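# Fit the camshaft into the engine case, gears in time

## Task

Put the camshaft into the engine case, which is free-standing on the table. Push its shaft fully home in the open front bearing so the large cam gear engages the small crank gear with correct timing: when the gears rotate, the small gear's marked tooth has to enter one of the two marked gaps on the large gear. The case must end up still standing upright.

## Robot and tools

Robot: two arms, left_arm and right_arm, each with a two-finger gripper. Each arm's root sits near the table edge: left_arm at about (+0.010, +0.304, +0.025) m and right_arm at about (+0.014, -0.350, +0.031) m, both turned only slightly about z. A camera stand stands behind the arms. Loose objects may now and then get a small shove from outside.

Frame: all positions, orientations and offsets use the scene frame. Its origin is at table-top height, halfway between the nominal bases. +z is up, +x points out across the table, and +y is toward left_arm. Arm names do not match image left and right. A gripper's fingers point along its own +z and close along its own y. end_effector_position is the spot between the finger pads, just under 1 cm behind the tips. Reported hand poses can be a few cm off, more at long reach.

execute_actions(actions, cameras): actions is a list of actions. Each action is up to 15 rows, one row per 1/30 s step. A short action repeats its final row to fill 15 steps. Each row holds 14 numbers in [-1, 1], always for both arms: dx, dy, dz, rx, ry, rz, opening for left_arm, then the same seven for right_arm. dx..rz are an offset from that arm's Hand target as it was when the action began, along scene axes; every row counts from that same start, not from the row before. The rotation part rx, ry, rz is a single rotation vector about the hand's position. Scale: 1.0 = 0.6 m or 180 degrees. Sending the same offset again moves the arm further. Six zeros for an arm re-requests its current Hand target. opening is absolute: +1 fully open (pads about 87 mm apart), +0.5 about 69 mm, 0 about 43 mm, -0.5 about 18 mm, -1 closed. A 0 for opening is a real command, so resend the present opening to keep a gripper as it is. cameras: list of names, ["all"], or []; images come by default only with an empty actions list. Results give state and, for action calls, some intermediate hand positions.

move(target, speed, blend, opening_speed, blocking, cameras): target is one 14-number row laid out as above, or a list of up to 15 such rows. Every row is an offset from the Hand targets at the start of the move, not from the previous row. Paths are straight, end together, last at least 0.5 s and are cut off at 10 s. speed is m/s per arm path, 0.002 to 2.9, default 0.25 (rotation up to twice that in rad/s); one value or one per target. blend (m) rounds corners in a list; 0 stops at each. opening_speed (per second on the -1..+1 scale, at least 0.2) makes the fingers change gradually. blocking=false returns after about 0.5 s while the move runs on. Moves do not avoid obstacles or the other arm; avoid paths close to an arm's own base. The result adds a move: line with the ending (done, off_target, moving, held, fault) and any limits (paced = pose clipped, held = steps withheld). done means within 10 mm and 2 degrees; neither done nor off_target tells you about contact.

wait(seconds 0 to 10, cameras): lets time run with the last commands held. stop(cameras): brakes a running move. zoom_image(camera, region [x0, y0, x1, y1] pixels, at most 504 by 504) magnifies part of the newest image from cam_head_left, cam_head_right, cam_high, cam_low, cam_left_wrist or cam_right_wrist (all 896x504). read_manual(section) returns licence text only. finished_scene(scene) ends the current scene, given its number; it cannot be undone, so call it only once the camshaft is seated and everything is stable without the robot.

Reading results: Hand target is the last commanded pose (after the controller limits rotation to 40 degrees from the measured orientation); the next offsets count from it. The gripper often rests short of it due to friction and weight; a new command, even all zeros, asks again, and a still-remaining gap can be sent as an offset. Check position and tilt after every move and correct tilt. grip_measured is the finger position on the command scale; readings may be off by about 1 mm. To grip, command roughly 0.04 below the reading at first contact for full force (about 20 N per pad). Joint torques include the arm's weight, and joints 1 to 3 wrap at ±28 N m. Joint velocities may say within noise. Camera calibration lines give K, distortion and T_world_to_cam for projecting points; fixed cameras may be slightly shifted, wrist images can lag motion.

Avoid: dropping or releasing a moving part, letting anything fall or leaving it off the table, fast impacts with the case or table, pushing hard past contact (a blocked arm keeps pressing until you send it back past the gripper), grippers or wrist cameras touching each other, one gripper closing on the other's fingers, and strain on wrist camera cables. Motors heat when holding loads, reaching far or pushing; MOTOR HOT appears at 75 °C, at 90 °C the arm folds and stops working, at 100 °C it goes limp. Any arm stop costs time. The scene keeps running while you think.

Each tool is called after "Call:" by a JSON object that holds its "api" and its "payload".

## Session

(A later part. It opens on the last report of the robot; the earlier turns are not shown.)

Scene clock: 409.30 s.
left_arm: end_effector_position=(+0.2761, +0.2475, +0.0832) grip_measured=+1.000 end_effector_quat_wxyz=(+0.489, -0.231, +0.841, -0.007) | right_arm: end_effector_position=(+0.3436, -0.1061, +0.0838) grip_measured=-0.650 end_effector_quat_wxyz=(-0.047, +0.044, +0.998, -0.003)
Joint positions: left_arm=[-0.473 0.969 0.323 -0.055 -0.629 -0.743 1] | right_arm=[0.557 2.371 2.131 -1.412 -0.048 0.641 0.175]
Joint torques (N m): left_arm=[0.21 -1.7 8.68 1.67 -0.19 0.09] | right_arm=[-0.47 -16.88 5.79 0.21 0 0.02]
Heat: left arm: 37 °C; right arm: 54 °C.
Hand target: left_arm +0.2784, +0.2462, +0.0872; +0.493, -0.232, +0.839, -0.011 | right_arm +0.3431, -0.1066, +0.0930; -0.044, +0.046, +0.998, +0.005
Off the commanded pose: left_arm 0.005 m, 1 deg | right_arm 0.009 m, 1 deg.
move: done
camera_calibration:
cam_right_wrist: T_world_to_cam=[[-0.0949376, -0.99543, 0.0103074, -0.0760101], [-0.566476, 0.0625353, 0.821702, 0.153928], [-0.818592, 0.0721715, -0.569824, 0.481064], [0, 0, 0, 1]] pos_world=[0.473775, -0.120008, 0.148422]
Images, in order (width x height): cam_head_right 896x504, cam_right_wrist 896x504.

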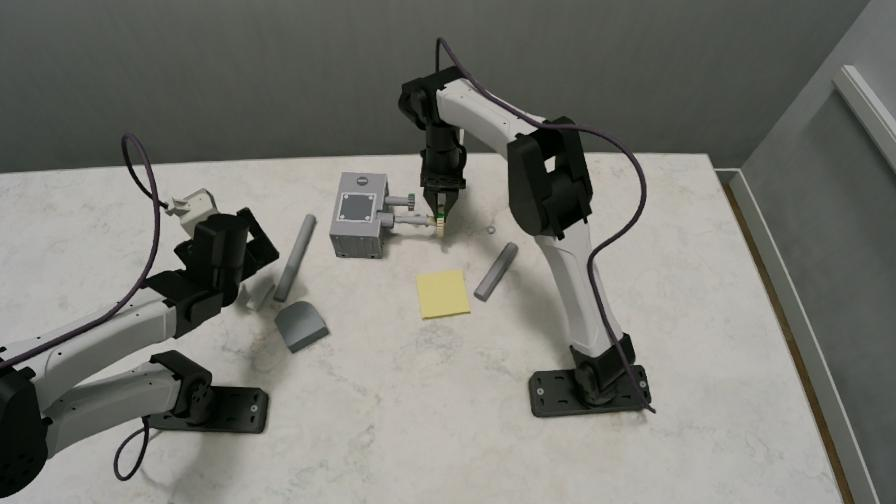

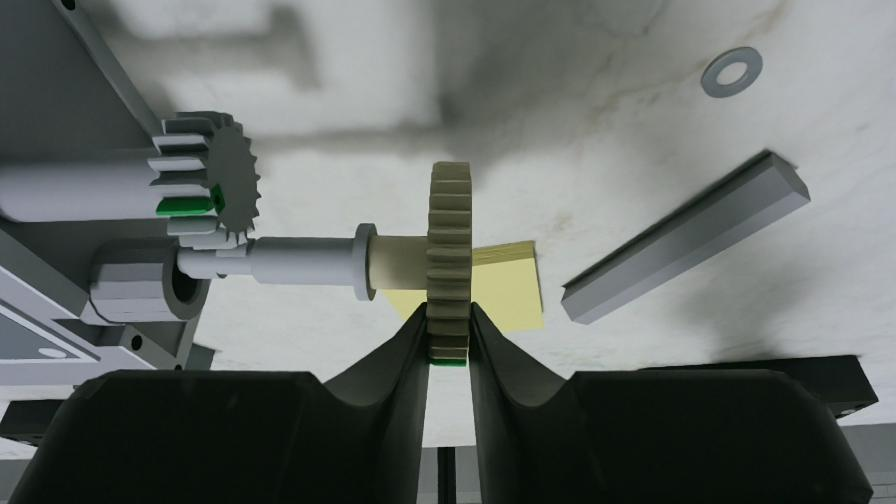

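Call:
{"api": "move", "payload": {"target": [0,0,0,0,0,0,1,-0.010,-0.012,0.012,0,0,0,-0.85], "speed": 0.06, "cameras": ["cam_head_right","cam_right_wrist"]}}

Call:
{"api": "zoom_image", "payload": {"camera": "cam_head_right", "region": [370, 190, 450, 250]}}

Call:
{"api": "zoom_image", "payload": {"camera": "cam_right_wrist", "region": [0, 130, 300, 400]}}

Scene clock: 415.00 s.
left_arm: end_effector_position=(+0.2761, +0.2475, +0.0832) grip_measured=+1.000 end_effector_quat_wxyz=(+0.489, -0.231, +0.841, -0.007) | right_arm: end_effector_position=(+0.3329, -0.1158, +0.0727) grip_measured=-0.650 end_effector_quat_wxyz=(-0.071, +0.048, +0.996, -0.019)
Joint positions: left_arm=[-0.473 0.969 0.323 -0.055 -0.629 -0.743 1] | right_arm=[0.55 2.371 2.074 -1.412 -0.048 0.641 0.175]
Joint torques (N m): left_arm=[0.1 -1.7 8.69 1.68 -0.19 0.1] | right_arm=[-0.5 -21.59 5.64 0.19 -0.01 -0.04]
Motor temperatures (°C): left_arm=[20 26 37 34 22 22 22] | right_arm=[23 55 33 24 19 22 21]
Heat: left arm: 37 °C; right arm: 55 °C.
Hand target: left_arm +0.2784, +0.2462, +0.0872; +0.493, -0.232, +0.839, -0.011 | right_arm +0.3370, -0.1138, +0.1001; -0.044, +0.046, +0.998, +0.005
Off the commanded pose: left_arm 0.005 m, 1 deg | right_arm 0.028 m, 4 deg.
move: off_target (right_arm)
camera_calibration:
cam_right_wrist: T_world_to_cam=[[-0.100044, -0.993959, 0.0451388, -0.0871649], [-0.525071, 0.0912759, 0.84615, 0.145315], [-0.845158, 0.0609512, -0.53103, 0.471425], [0, 0, 0, 1]] pos_world=[0.466009, -0.128636, 0.131318]
Images, in order (width x height): cam_head_right 896x504, cam_right_wrist 896x504.

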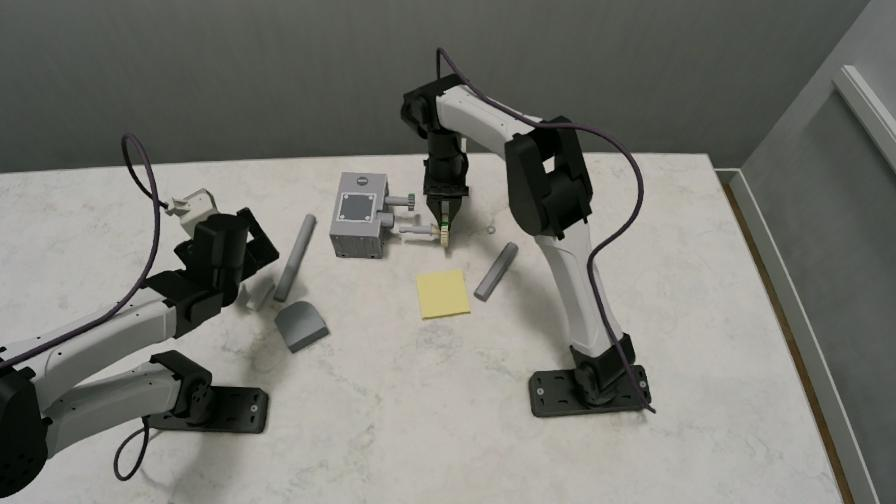

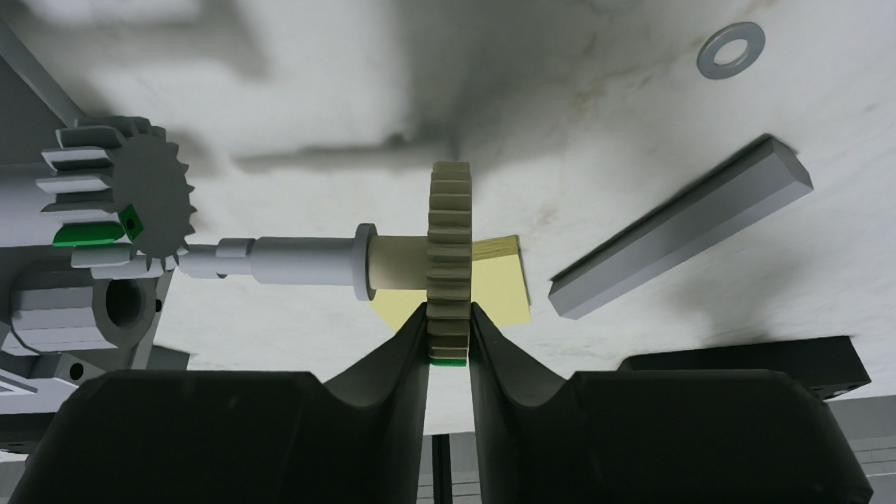

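Scaled by 6.300.

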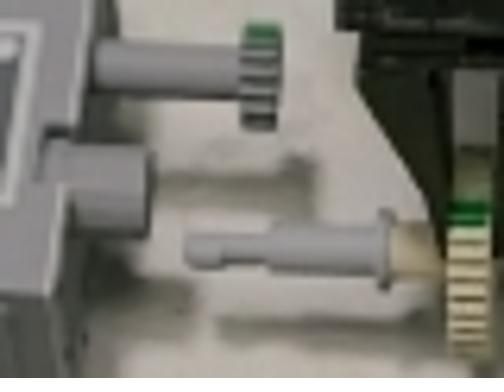

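Scaled by 1.680.

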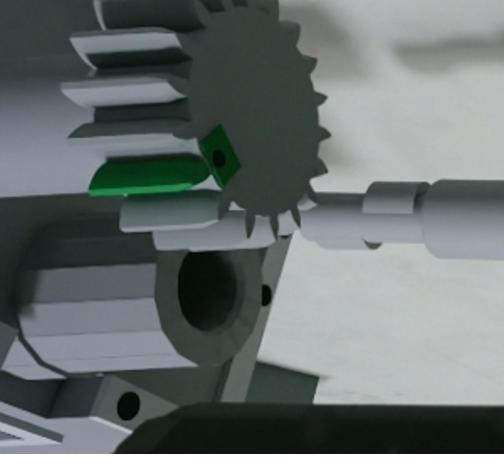

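Call:
{"api": "move", "payload": {"target": [[0,0,0,0,0,0,1,-0.015,-0.035,0.05,0,0,0,-0.85],[0,0,0,0,0,0,1,0.0128,-0.007,-0.0235,0,0,0,-0.85]], "speed": 0.12, "cameras": ["cam_head_right","cam_right_wrist"]}}

Call:
{"api": "zoom_image", "payload": {"camera": "cam_head_right", "region": [370, 190, 450, 250]}}

Call:
{"api": "zoom_image", "payload": {"camera": "cam_right_wrist", "region": [0, 130, 300, 400]}}

Scene clock: 426.60 s.
left_arm: end_effector_position=(+0.2761, +0.2475, +0.0832) grip_measured=+1.000 end_effector_quat_wxyz=(+0.489, -0.231, +0.841, -0.007) | right_arm: end_effector_position=(+0.3417, -0.1236, +0.0857) grip_measured=-0.650 end_effector_quat_wxyz=(-0.049, +0.048, +0.998, -0.002)
Joint positions: left_arm=[-0.473 0.969 0.323 -0.055 -0.629 -0.743 1] | right_arm=[0.524 2.317 2.045 -1.383 -0.048 0.616 0.175]
Joint torques (N m): left_arm=[0.2 -1.66 8.69 1.67 -0.19 0.08] | right_arm=[0.16 -13.31 7.64 0.33 0.01 0.02]
Motor temperatures (°C): left_arm=[20 26 37 34 22 22 22] | right_arm=[23 60 33 23 19 22 21]
Heat: left arm: 37 °C; right arm: 60 °C.
Hand target: left_arm +0.2784, +0.2462, +0.0872; +0.493, -0.232, +0.839, -0.011 | right_arm +0.3447, -0.1181, +0.0861; -0.044, +0.046, +0.998, +0.005
Off the commanded pose: left_arm 0.005 m, 1 deg | right_arm 0.006 m, 1 deg.
move: done
camera_calibration:
cam_right_wrist: T_world_to_cam=[[-0.102606, -0.994671, 0.0100434, -0.0909459], [-0.563516, 0.066444, 0.823429, 0.151713], [-0.819709, 0.0788289, -0.567331, 0.482846], [0, 0, 0, 1]] pos_world=[0.471954, -0.138604, 0.149922]
Images, in order (width x height): cam_head_right 896x504, cam_right_wrist 896x504.

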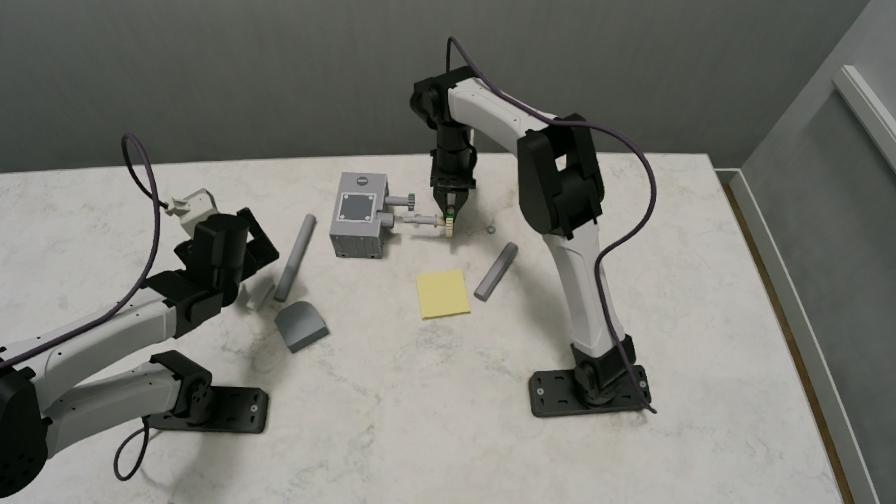

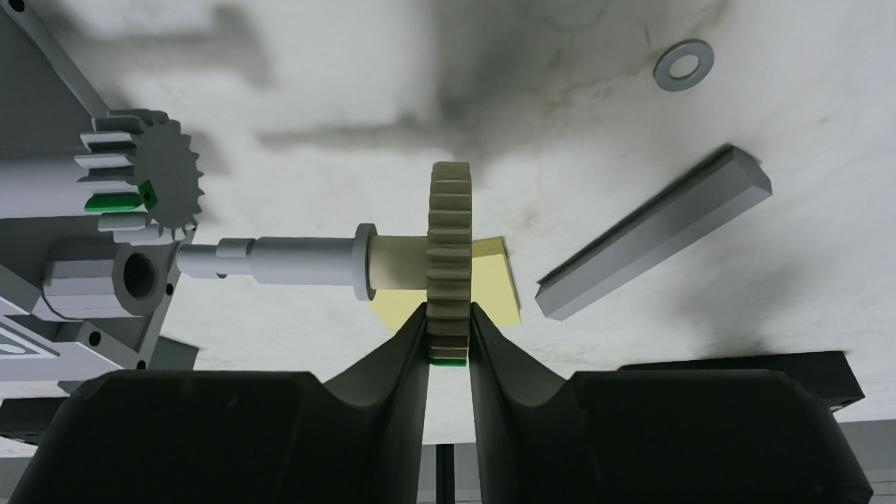

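Scaled by 6.300.

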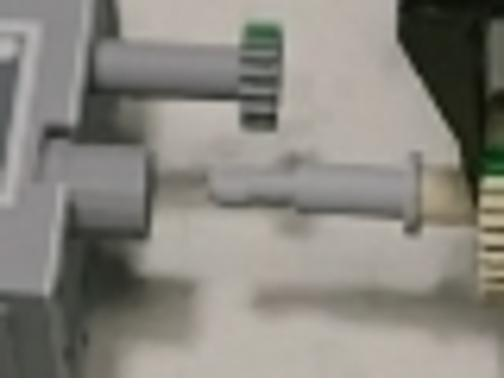

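Scaled by 1.680.

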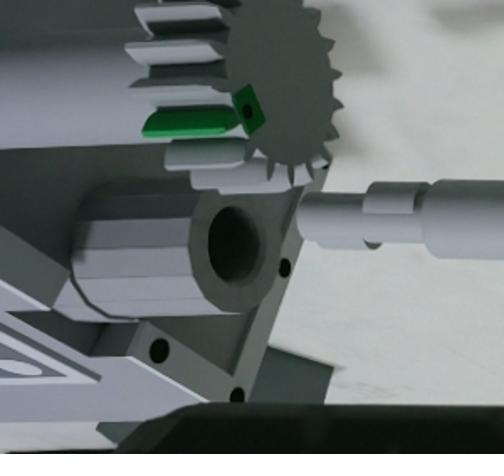

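Call:
{"api": "move", "payload": {"target": [[0,0,0,0,0,0,1,-0.02,-0.03,0.05,0,0,0,-0.85],[0,0,0,0,0,0,1,-0.007,0.0,0.006,0,0,0,-0.85]], "speed": 0.12, "cameras": ["cam_head_right","cam_right_wrist"]}}

Call:
{"api": "zoom_image", "payload": {"camera": "cam_head_right", "region": [370, 190, 450, 250]}}

Call:
{"api": "zoom_image", "payload": {"camera": "cam_right_wrist", "region": [0, 130, 300, 400]}}

Scene clock: 433.87 s.
left_arm: end_effector_position=(+0.2761, +0.2475, +0.0832) grip_measured=+1.000 end_effector_quat_wxyz=(+0.489, -0.231, +0.841, -0.007) | right_arm: end_effector_position=(+0.3347, -0.1256, +0.0887) grip_measured=-0.650 end_effector_quat_wxyz=(-0.052, +0.043, +0.998, -0.004)
Joint positions: left_arm=[-0.473 0.969 0.323 -0.055 -0.629 -0.743 1] | right_arm=[0.529 2.292 2.012 -1.382 -0.048 0.611 0.175]
Joint torques (N m): left_arm=[0.17 -1.63 8.72 1.68 -0.19 0.08] | right_arm=[0.25 -12.64 9.03 0.3 0 0.11]
Motor temperatures (°C): left_arm=[20 26 38 34 22 22 22] | right_arm=[23 61 33 23 19 22 21]
Heat: left arm: 38 °C; right arm: 61 °C.
Hand target: left_arm +0.2784, +0.2462, +0.0872; +0.493, -0.232, +0.839, -0.011 | right_arm +0.3405, -0.1180, +0.0896; -0.044, +0.046, +0.998, +0.005
Off the commanded pose: left_arm 0.005 m, 1 deg | right_arm 0.010 m, 1 deg.
move: done
camera_calibration:
cam_right_wrist: T_world_to_cam=[[-0.0930918, -0.995563, 0.0137424, -0.0972519], [-0.558904, 0.0636739, 0.826784, 0.143312], [-0.823991, 0.0692862, -0.562351, 0.478677], [0, 0, 0, 1]] pos_world=[0.46547, -0.139111, 0.152032]
Images, in order (width x height): cam_head_right 896x504, cam_right_wrist 896x504.

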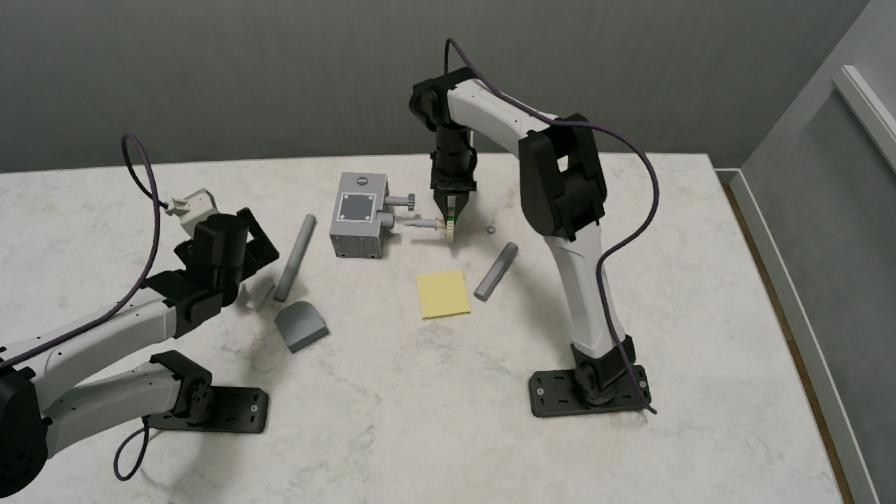

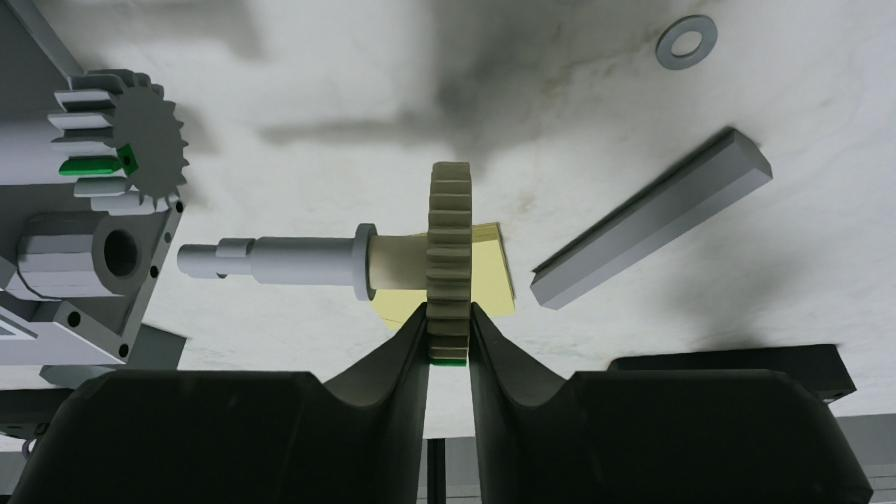

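Scaled by 6.300.

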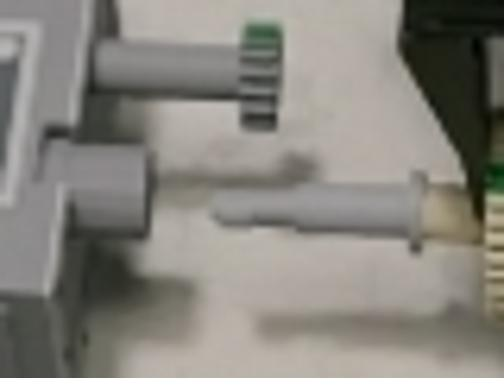

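Scaled by 1.680.

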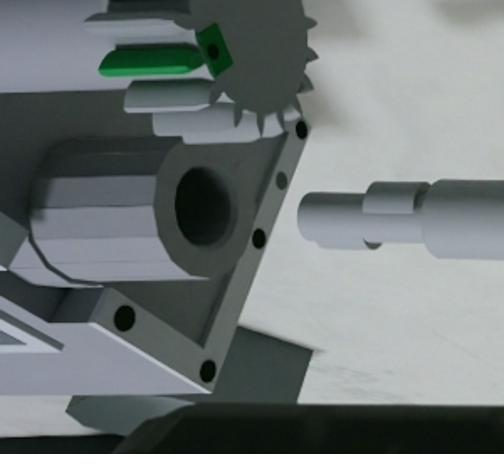

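Call:
{"api": "move", "payload": {"target": [0,0,0,0,0,0,1,0.0075,0.003,0.001,0,0,0,-0.85], "speed": 0.06, "cameras": ["cam_head_right","cam_right_wrist"]}}

Call:
{"api": "zoom_image", "payload": {"camera": "cam_head_right", "region": [370, 190, 450, 250]}}

Call:
{"api": "zoom_image", "payload": {"camera": "cam_right_wrist", "region": [0, 130, 300, 400]}}

Scene clock: 445.07 s.
left_arm: end_effector_position=(+0.2761, +0.2475, +0.0832) grip_measured=+1.000 end_effector_quat_wxyz=(+0.489, -0.231, +0.841, -0.007) | right_arm: end_effector_position=(+0.3419, -0.1214, +0.0878) grip_measured=-0.650 end_effector_quat_wxyz=(-0.045, +0.043, +0.998, +0.000)
Joint positions: left_arm=[-0.473 0.969 0.323 -0.055 -0.629 -0.743 1] | right_arm=[0.529 2.314 2.05 -1.382 -0.048 0.611 0.175]
Joint torques (N m): left_arm=[0.14 -1.73 8.66 1.68 -0.18 0.07] | right_arm=[0.09 -12.71 9.51 0.16 0.01 0.1]
Motor temperatures (°C): left_arm=[20 26 38 34 22 22 22] | right_arm=[23 60 34 23 19 22 21]
Heat: left arm: 38 °C; right arm: 60 °C.
Hand target: left_arm +0.2784, +0.2462, +0.0872; +0.493, -0.232, +0.839, -0.011 | right_arm +0.3450, -0.1162, +0.0903; -0.044, +0.046, +0.998, +0.005
Off the commanded pose: left_arm 0.005 m, 1 deg | right_arm 0.006 m, 1 deg.
move: done
camera_calibration:
cam_right_wrist: T_world_to_cam=[[-0.093216, -0.995636, 0.00451837, -0.0915155], [-0.570364, 0.0571187, 0.819404, 0.151587], [-0.816085, 0.0738044, -0.573199, 0.482738], [0, 0, 0, 1]] pos_world=[0.471885, -0.135403, 0.152907]
Images, in order (width x height): cam_head_right 896x504, cam_right_wrist 896x504.

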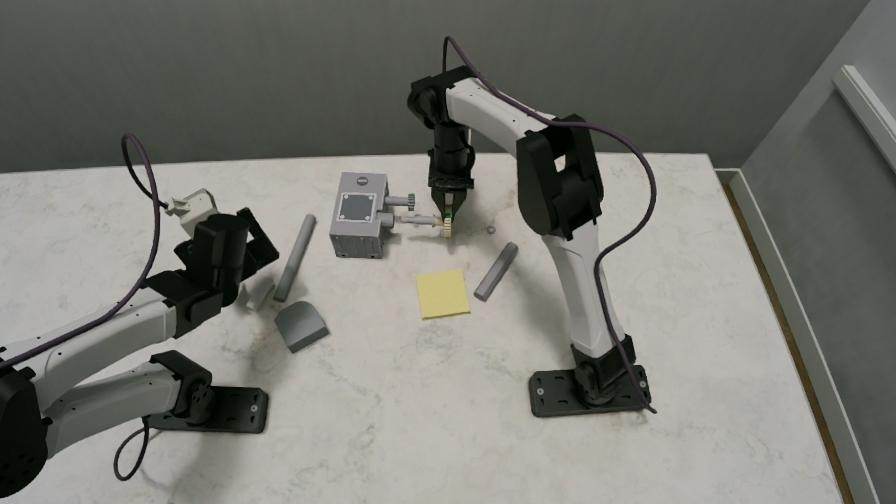

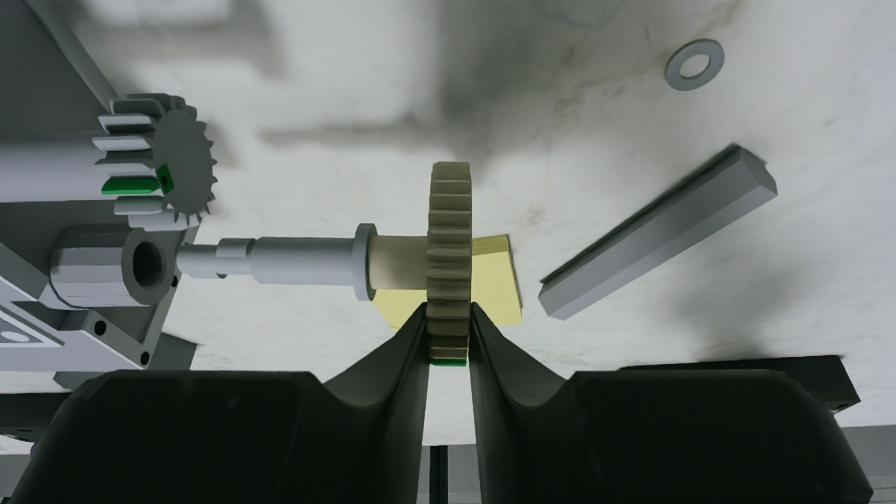

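Scaled by 6.300.

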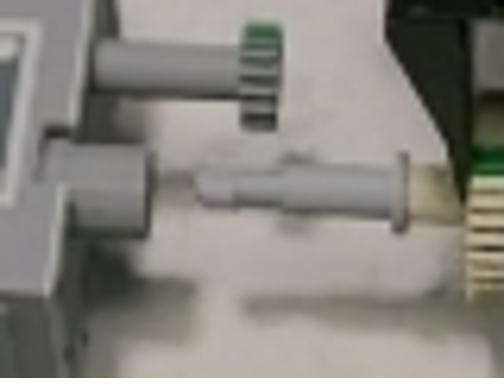

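Scaled by 1.680.

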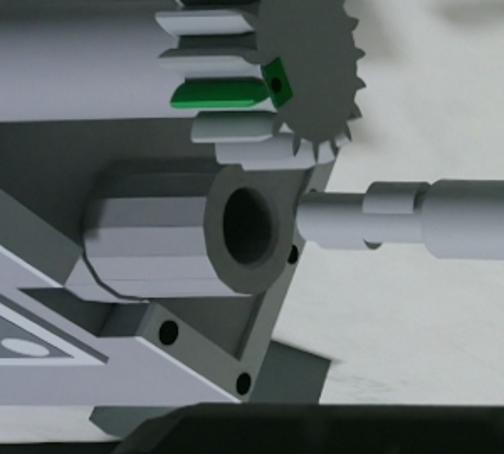

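Call:
{"api": "move", "payload": {"target": [0,0,0,0,0,0,1,-0.005,0.032,0.0055,0,0,0,-0.85], "speed": 0.05, "cameras": ["cam_head_right","cam_right_wrist"]}}

Call:
{"api": "zoom_image", "payload": {"camera": "cam_head_right", "region": [370, 190, 450, 250]}}

Call:
{"api": "zoom_image", "payload": {"camera": "cam_right_wrist", "region": [0, 130, 300, 400]}}

Scene clock: 453.00 s.
left_arm: end_effector_position=(+0.2761, +0.2475, +0.0832) grip_measured=+1.000 end_effector_quat_wxyz=(+0.489, -0.231, +0.841, -0.007) | right_arm: end_effector_position=(+0.3406, -0.1049, +0.0908) grip_measured=-0.650 end_effector_quat_wxyz=(-0.043, +0.043, +0.998, -0.003)
Joint positions: left_arm=[-0.473 0.969 0.323 -0.055 -0.629 -0.743 1] | right_arm=[0.564 2.353 2.13 -1.422 -0.044 0.648 0.175]
Joint torques (N m): left_arm=[0.14 -1.69 8.72 1.67 -0.18 0.08] | right_arm=[0.38 -13.01 9.66 0.16 -0.06 0.12]
Motor temperatures (°C): left_arm=[20 26 38 34 22 22 22] | right_arm=[23 59 33 23 19 22 21]
Heat: left arm: 38 °C; right arm: 59 °C.
Hand target: left_arm +0.2784, +0.2462, +0.0872; +0.493, -0.232, +0.839, -0.011 | right_arm +0.3420, -0.0970, +0.0936; -0.044, +0.046, +0.998, +0.005
Off the commanded pose: left_arm 0.005 m, 1 deg | right_arm 0.009 m, 1 deg.
move: done
camera_calibration:
cam_right_wrist: T_world_to_cam=[[-0.0939092, -0.995524, 0.0106419, -0.0755685], [-0.572552, 0.0627481, 0.817464, 0.148976], [-0.814472, 0.0706743, -0.575882, 0.481522], [0, 0, 0, 1]] pos_world=[0.470386, -0.118609, 0.156321]
Images, in order (width x height): cam_head_right 896x504, cam_right_wrist 896x504.

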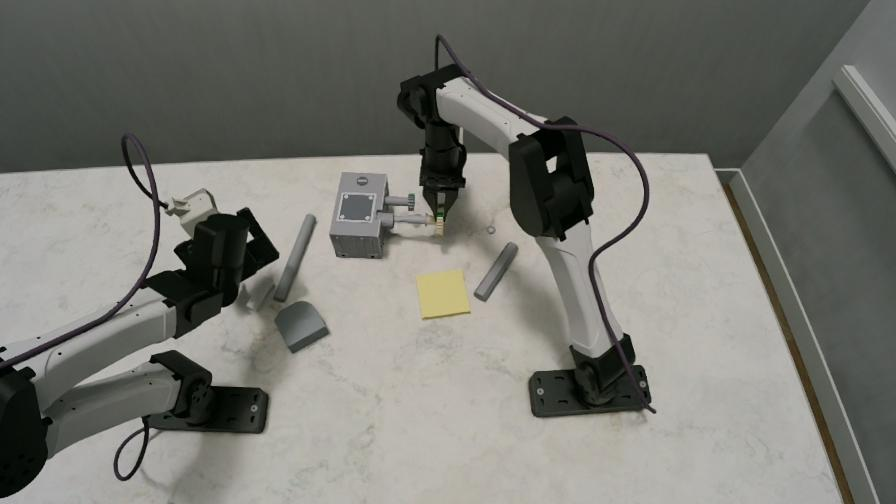

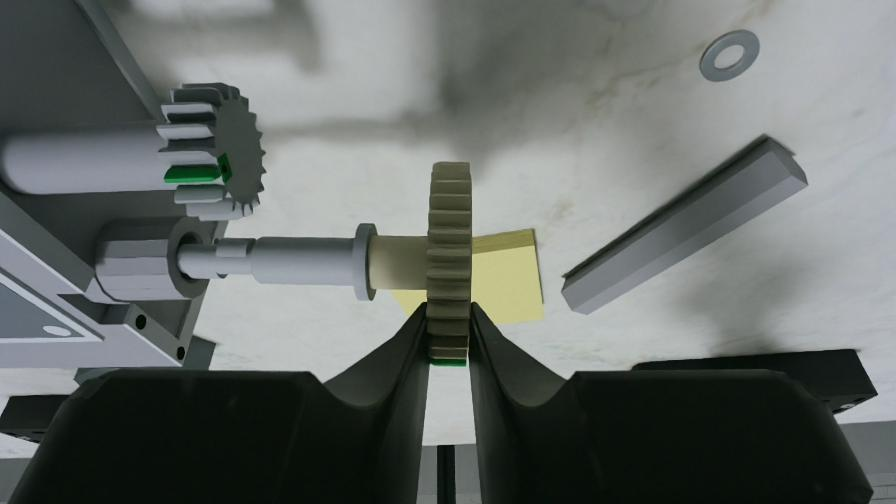

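Scaled by 6.300.

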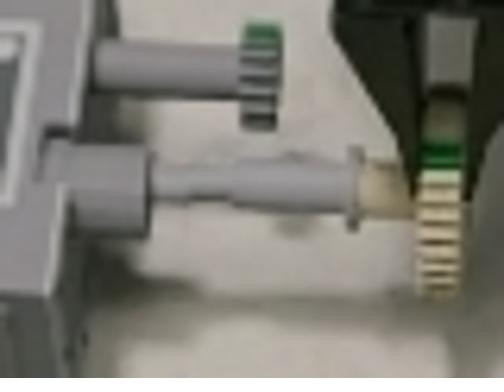

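Scaled by 1.680.

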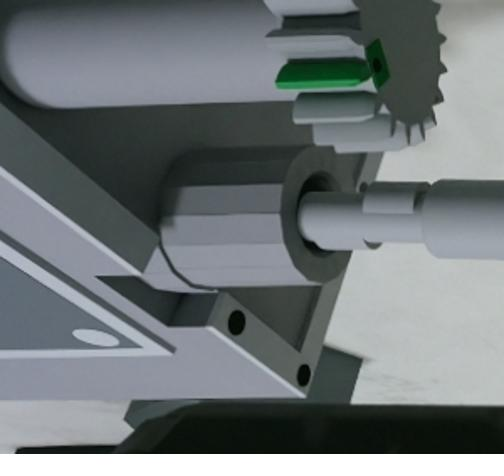

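Call:
{"api": "move", "payload": {"target": [0,0,0,0,0,0,1,-0.001,0.022,-0.002,0,0,0,-0.85], "speed": 0.05, "cameras": ["cam_head_right","cam_right_wrist"]}}

Call:
{"api": "zoom_image", "payload": {"camera": "cam_head_right", "region": [370, 190, 450, 250]}}

Call:
{"api": "zoom_image", "payload": {"camera": "cam_right_wrist", "region": [0, 130, 300, 400]}}

Scene clock: 459.27 s.
left_arm: end_effector_position=(+0.2761, +0.2475, +0.0832) grip_measured=+1.000 end_effector_quat_wxyz=(+0.489, -0.231, +0.841, -0.007) | right_arm: end_effector_position=(+0.3411, -0.0895, +0.0891) grip_measured=-0.650 end_effector_quat_wxyz=(-0.040, +0.042, +0.998, -0.001)
Joint positions: left_arm=[-0.473 0.969 0.323 -0.055 -0.629 -0.743 1] | right_arm=[0.592 2.392 2.193 -1.438 -0.045 0.675 0.175]
Joint torques (N m): left_arm=[0.14 -1.63 8.66 1.69 -0.18 0.09] | right_arm=[0.06 -13.41 9.66 0.1 -0.07 0.1]
Motor temperatures (°C): left_arm=[20 26 38 34 22 22 22] | right_arm=[23 59 34 23 19 22 21]
Heat: left arm: 38 °C; right arm: 59 °C.
Hand target: left_arm +0.2784, +0.2462, +0.0872; +0.493, -0.232, +0.839, -0.011 | right_arm +0.3413, -0.0838, +0.0923; -0.044, +0.046, +0.998, +0.005
Off the commanded pose: left_arm 0.005 m, 1 deg | right_arm 0.007 m, 1 deg.
move: done
camera_calibration:
cam_right_wrist: T_world_to_cam=[[-0.0923725, -0.9957, 0.00699808, -0.0603995], [-0.578116, 0.0593523, 0.813793, 0.151516], [-0.810709, 0.0711264, -0.581113, 0.479065], [0, 0, 0, 1]] pos_world=[0.470397, -0.103207, 0.155511]
Images, in order (width x height): cam_head_right 896x504, cam_right_wrist 896x504.

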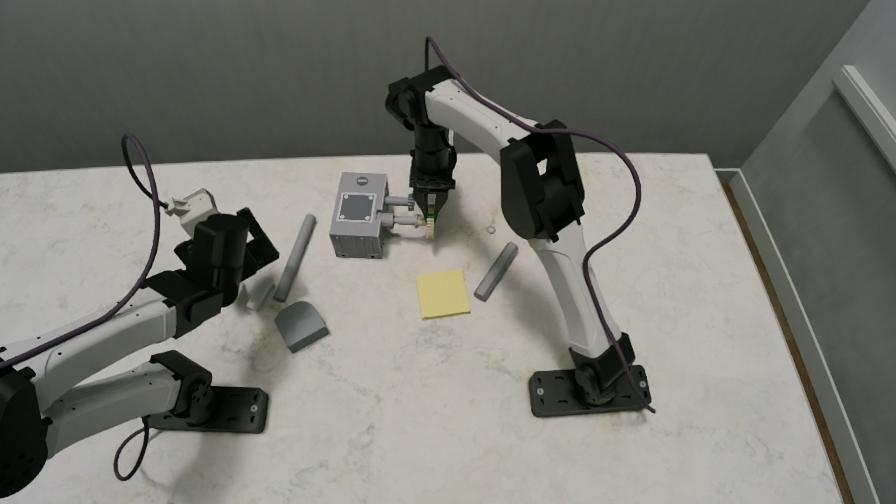

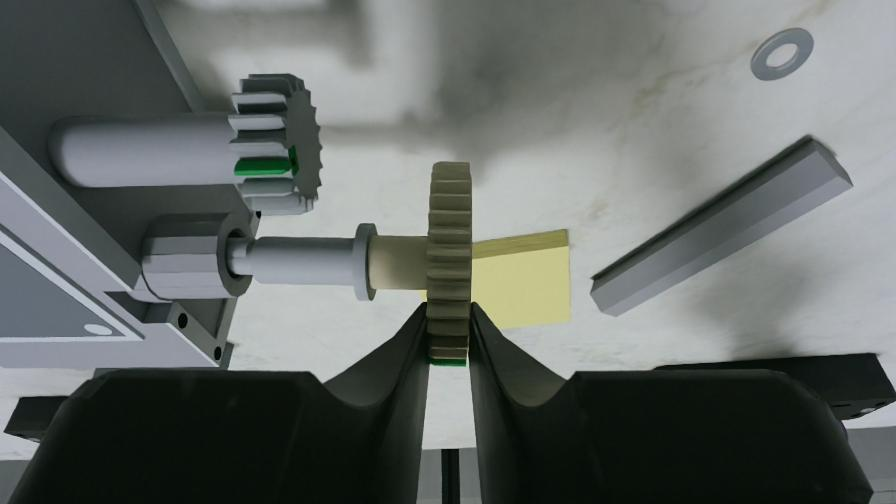

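Scaled by 6.300.

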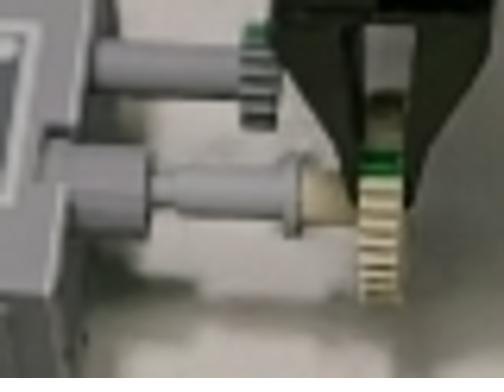

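Scaled by 1.680.

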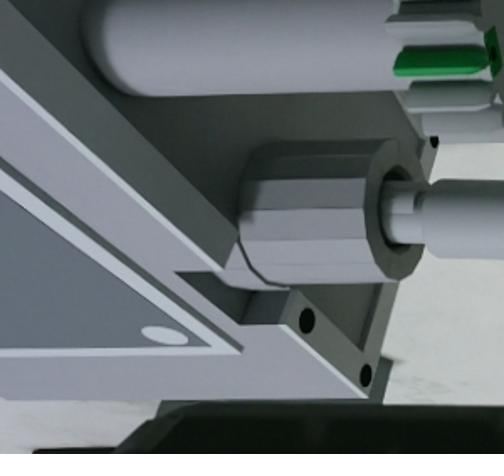

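Call:
{"api": "move", "payload": {"target": [0,0,0,0,0,0,1,0.003,0.03,-0.003,0,0,0,-0.85], "speed": 0.05, "cameras": ["cam_head_right","cam_right_wrist"]}}

Call:
{"api": "zoom_image", "payload": {"camera": "cam_head_right", "region": [370, 190, 450, 250]}}

Call:
{"api": "zoom_image", "payload": {"camera": "cam_right_wrist", "region": [50, 50, 450, 400]}}

Scene clock: 470.70 s.
left_arm: end_effector_position=(+0.2761, +0.2475, +0.0832) grip_measured=+1.000 end_effector_quat_wxyz=(+0.489, -0.231, +0.841, -0.007) | right_arm: end_effector_position=(+0.3403, -0.0768, +0.0876) grip_measured=-0.650 end_effector_quat_wxyz=(-0.048, +0.041, +0.998, -0.009)
Joint positions: left_arm=[-0.473 0.969 0.323 -0.055 -0.629 -0.743 1] | right_arm=[0.617 2.467 2.318 -1.509 -0.045 0.695 0.175]
Joint torques (N m): left_arm=[0.16 -1.69 8.66 1.68 -0.21 0.09] | right_arm=[0.53 -13.89 9.91 0.3 -0.11 0.19]
Motor temperatures (°C): left_arm=[20 26 38 34 22 22 22] | right_arm=[23 60 35 23 19 22 21]
Heat: left arm: 38 °C; right arm: 60 °C.
Hand target: left_arm +0.2784, +0.2462, +0.0872; +0.493, -0.232, +0.839, -0.011 | right_arm +0.3432, -0.0658, +0.0905; -0.044, +0.046, +0.998, +0.006
Off the commanded pose: left_arm 0.005 m, 1 deg | right_arm 0.012 m, 2 deg.
move: off_target (right_arm)
camera_calibration:
cam_right_wrist: T_world_to_cam=[[-0.0882379, -0.995839, 0.0227585, -0.0506585], [-0.564271, 0.0688001, 0.822718, 0.146908], [-0.820861, 0.059753, -0.567994, 0.478111], [0, 0, 0, 1]] pos_world=[0.470888, -0.0891236, 0.151853]
Images, in order (width x height): cam_head_right 896x504, cam_right_wrist 896x504.

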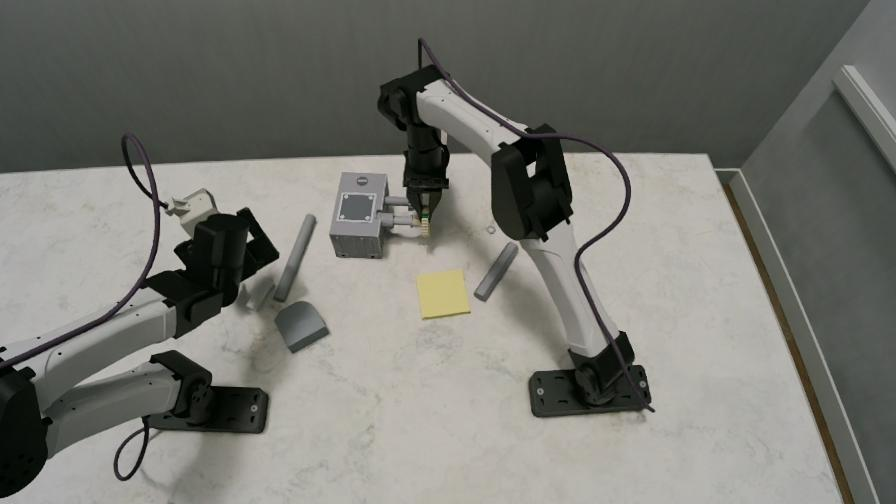

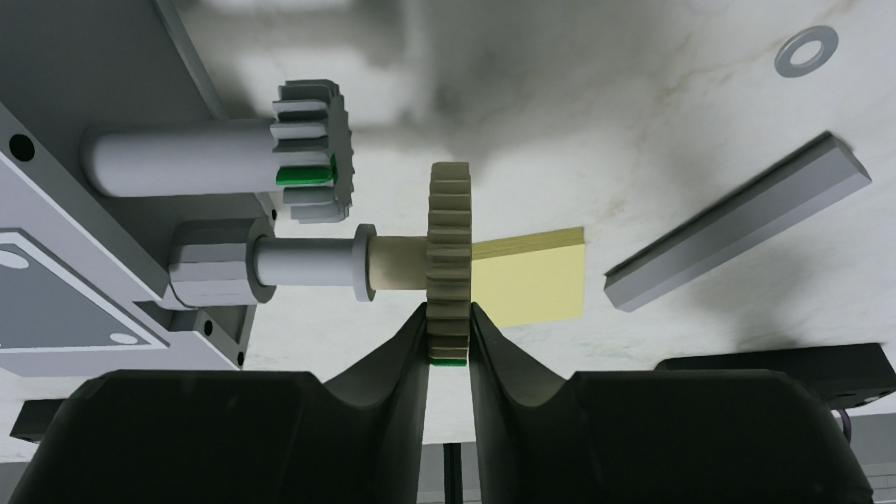

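Scaled by 6.300.

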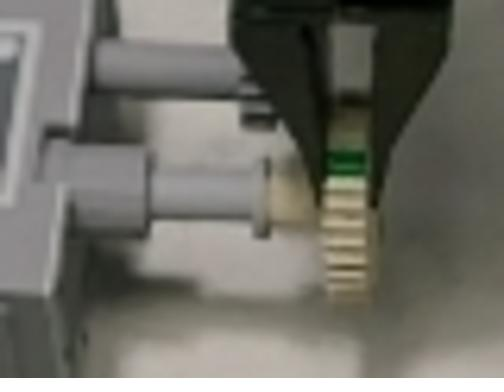

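Scaled by 1.260.

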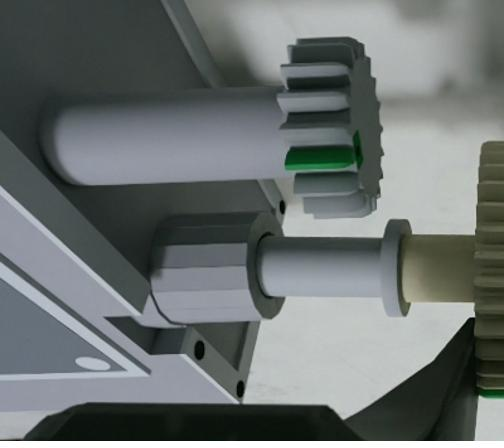

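Call:
{"api": "move", "payload": {"target": [[0,0,0,0,0,0,1,0.001,0.016,-0.002,0,0,0,-0.85],[0,0,0,0,0,0,1,0.001,0.016,-0.002,0,0,0,-0.3]], "speed": 0.05, "opening_speed": 0.4, "cameras": ["cam_head_right","cam_right_wrist"]}}

Call:
{"api": "zoom_image", "payload": {"camera": "cam_head_right", "region": [370, 190, 450, 250]}}

Scene clock: 490.77 s.
left_arm: end_effector_position=(+0.2761, +0.2475, +0.0832) grip_measured=+1.000 end_effector_quat_wxyz=(+0.489, -0.231, +0.841, -0.007) | right_arm: end_effector_position=(+0.3397, -0.0689, +0.0908) grip_measured=-0.300 end_effector_quat_wxyz=(-0.050, +0.043, +0.998, -0.012)
Joint positions: left_arm=[-0.473 0.969 0.323 -0.055 -0.629 -0.743 1] | right_arm=[0.632 2.509 2.406 -1.561 -0.043 0.715 0.35]
Joint torques (N m): left_arm=[0.16 -1.66 8.69 1.68 -0.21 0.06] | right_arm=[0.49 -13.57 9.17 0.43 -0.11 0.15]
Motor temperatures (°C): left_arm=[20 26 38 34 22 22 22] | right_arm=[23 59 36 23 19 22 21]
Heat: left arm: 38 °C; right arm: 59 °C.
Hand target: left_arm +0.2784, +0.2462, +0.0872; +0.493, -0.232, +0.839, -0.011 | right_arm +0.3438, -0.0562, +0.0893; -0.044, +0.046, +0.998, +0.005
Off the commanded pose: left_arm 0.005 m, 1 deg | right_arm 0.013 m, 2 deg.
move: off_target (right_arm); target 2's new opening was sent with right_arm's hand 0.021 m and 3 deg from that target
camera_calibration:
cam_right_wrist: T_world_to_cam=[[-0.0925643, -0.995292, 0.0287228, -0.0419527], [-0.561459, 0.0759966, 0.824008, 0.142671], [-0.822311, 0.0601471, -0.56585, 0.479324], [0, 0, 0, 1]] pos_world=[0.470374, -0.0814277, 0.154868]
Images, in order (width x height): cam_head_right 896x504, cam_right_wrist 896x504.

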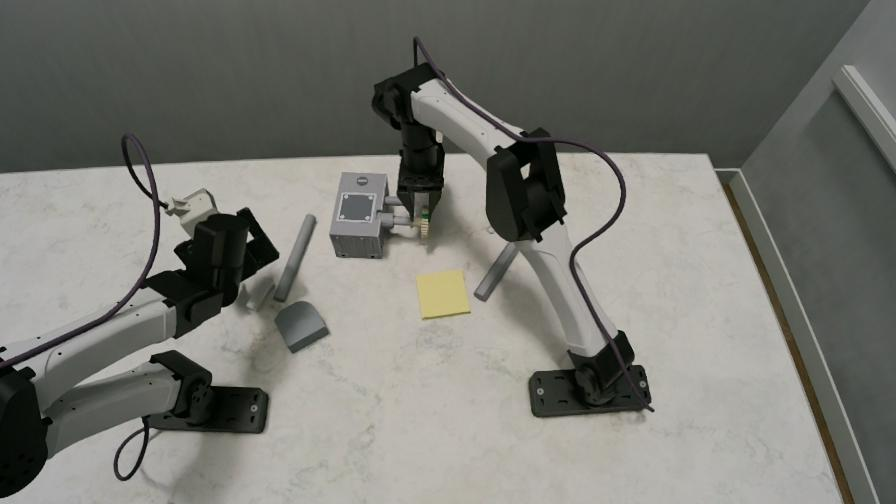

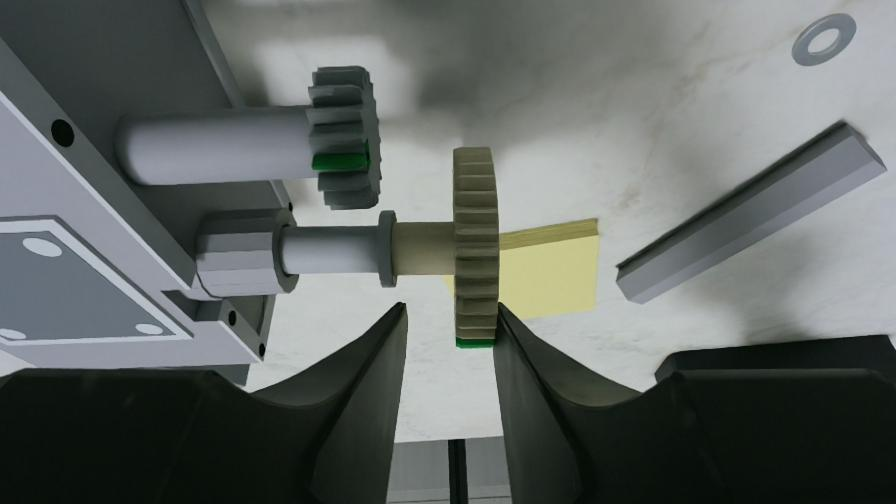

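Scaled by 6.300.

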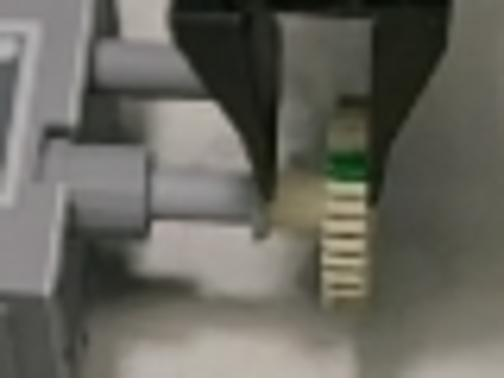

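Call:
{"api": "move", "payload": {"target": [[0,0,0,0,0,0,1,0.0,-0.026,0.0,0,0,0,-0.3],[0,0,0,0,0,0,1,0.01,-0.028,0.08,0,0,0,-0.3],[0,0,0,0,0,0,1,-0.085,-0.028,0.04,0,-0.3,0,-0.3]], "speed": [0.04,0.08,0.2], "cameras": ["cam_head_right","cam_right_wrist"]}}

Call:
{"api": "zoom_image", "payload": {"camera": "cam_head_right", "region": [370, 190, 450, 250]}}

Scene clock: 507.50 s.
left_arm: end_effector_position=(+0.2761, +0.2475, +0.0832) grip_measured=+1.000 end_effector_quat_wxyz=(+0.489, -0.231, +0.841, -0.007) | right_arm: end_effector_position=(+0.2898, -0.0756, +0.0981) grip_measured=-0.300 end_effector_quat_wxyz=(+0.397, +0.025, +0.918, +0.006)
Joint positions: left_arm=[-0.473 0.969 0.323 -0.055 -0.629 -0.743 1] | right_arm=[1 1.702 1.084 -0.439 0.665 0.873 0.35]
Joint torques (N m): left_arm=[0.16 -1.66 8.7 1.68 -0.2 0.08] | right_arm=[-0.03 -13 6.01 1.32 0.52 0.09]
Motor temperatures (°C): left_arm=[20 26 38 34 22 22 22] | right_arm=[23 63 36 23 19 22 21]
Heat: left arm: 38 °C; right arm: 63 °C.
Hand target: left_arm +0.2784, +0.2462, +0.0872; +0.493, -0.232, +0.839, -0.011 | right_arm +0.2928, -0.0730, +0.1134; +0.414, +0.039, +0.909, +0.026
Off the commanded pose: left_arm 0.005 m, 1 deg | right_arm 0.016 m, 4 deg.
move: off_target (right_arm)
camera_calibration:
cam_right_wrist: T_world_to_cam=[[-0.0472664, -0.998193, -0.037115, -0.0603583], [-0.997443, 0.0451716, 0.0553834, 0.308599], [-0.0536068, 0.0396378, -0.997775, 0.260791], [0, 0, 0, 1]] pos_world=[0.318937, -0.0845264, 0.24088]
Images, in order (width x height): cam_head_right 896x504, cam_right_wrist 896x504.

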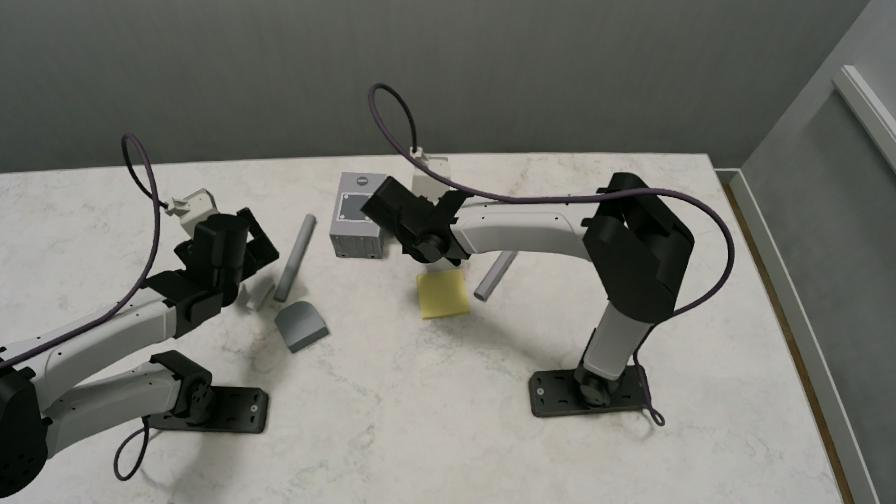

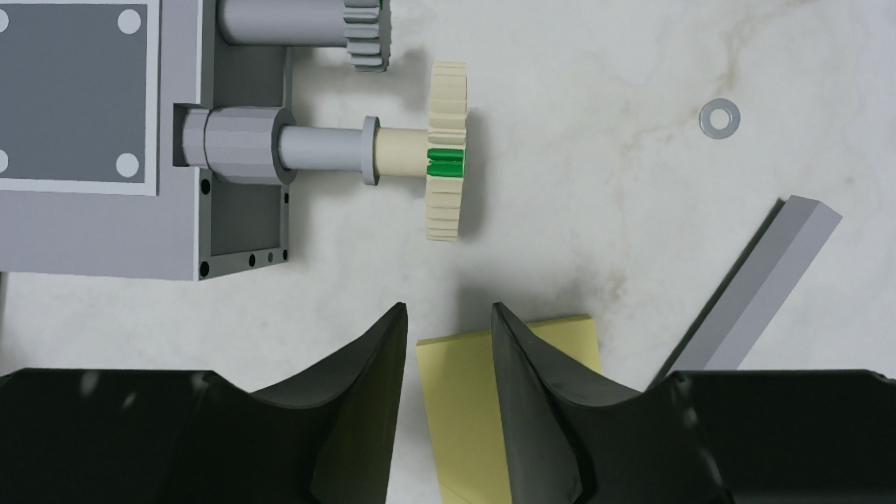

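Scaled by 6.300.

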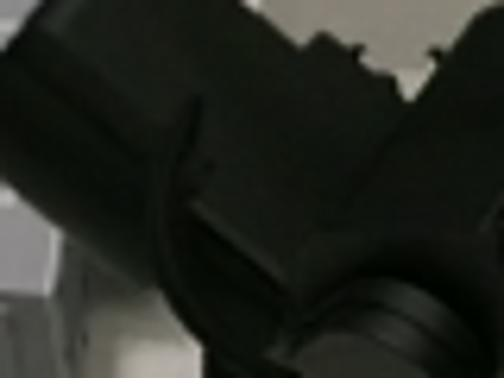

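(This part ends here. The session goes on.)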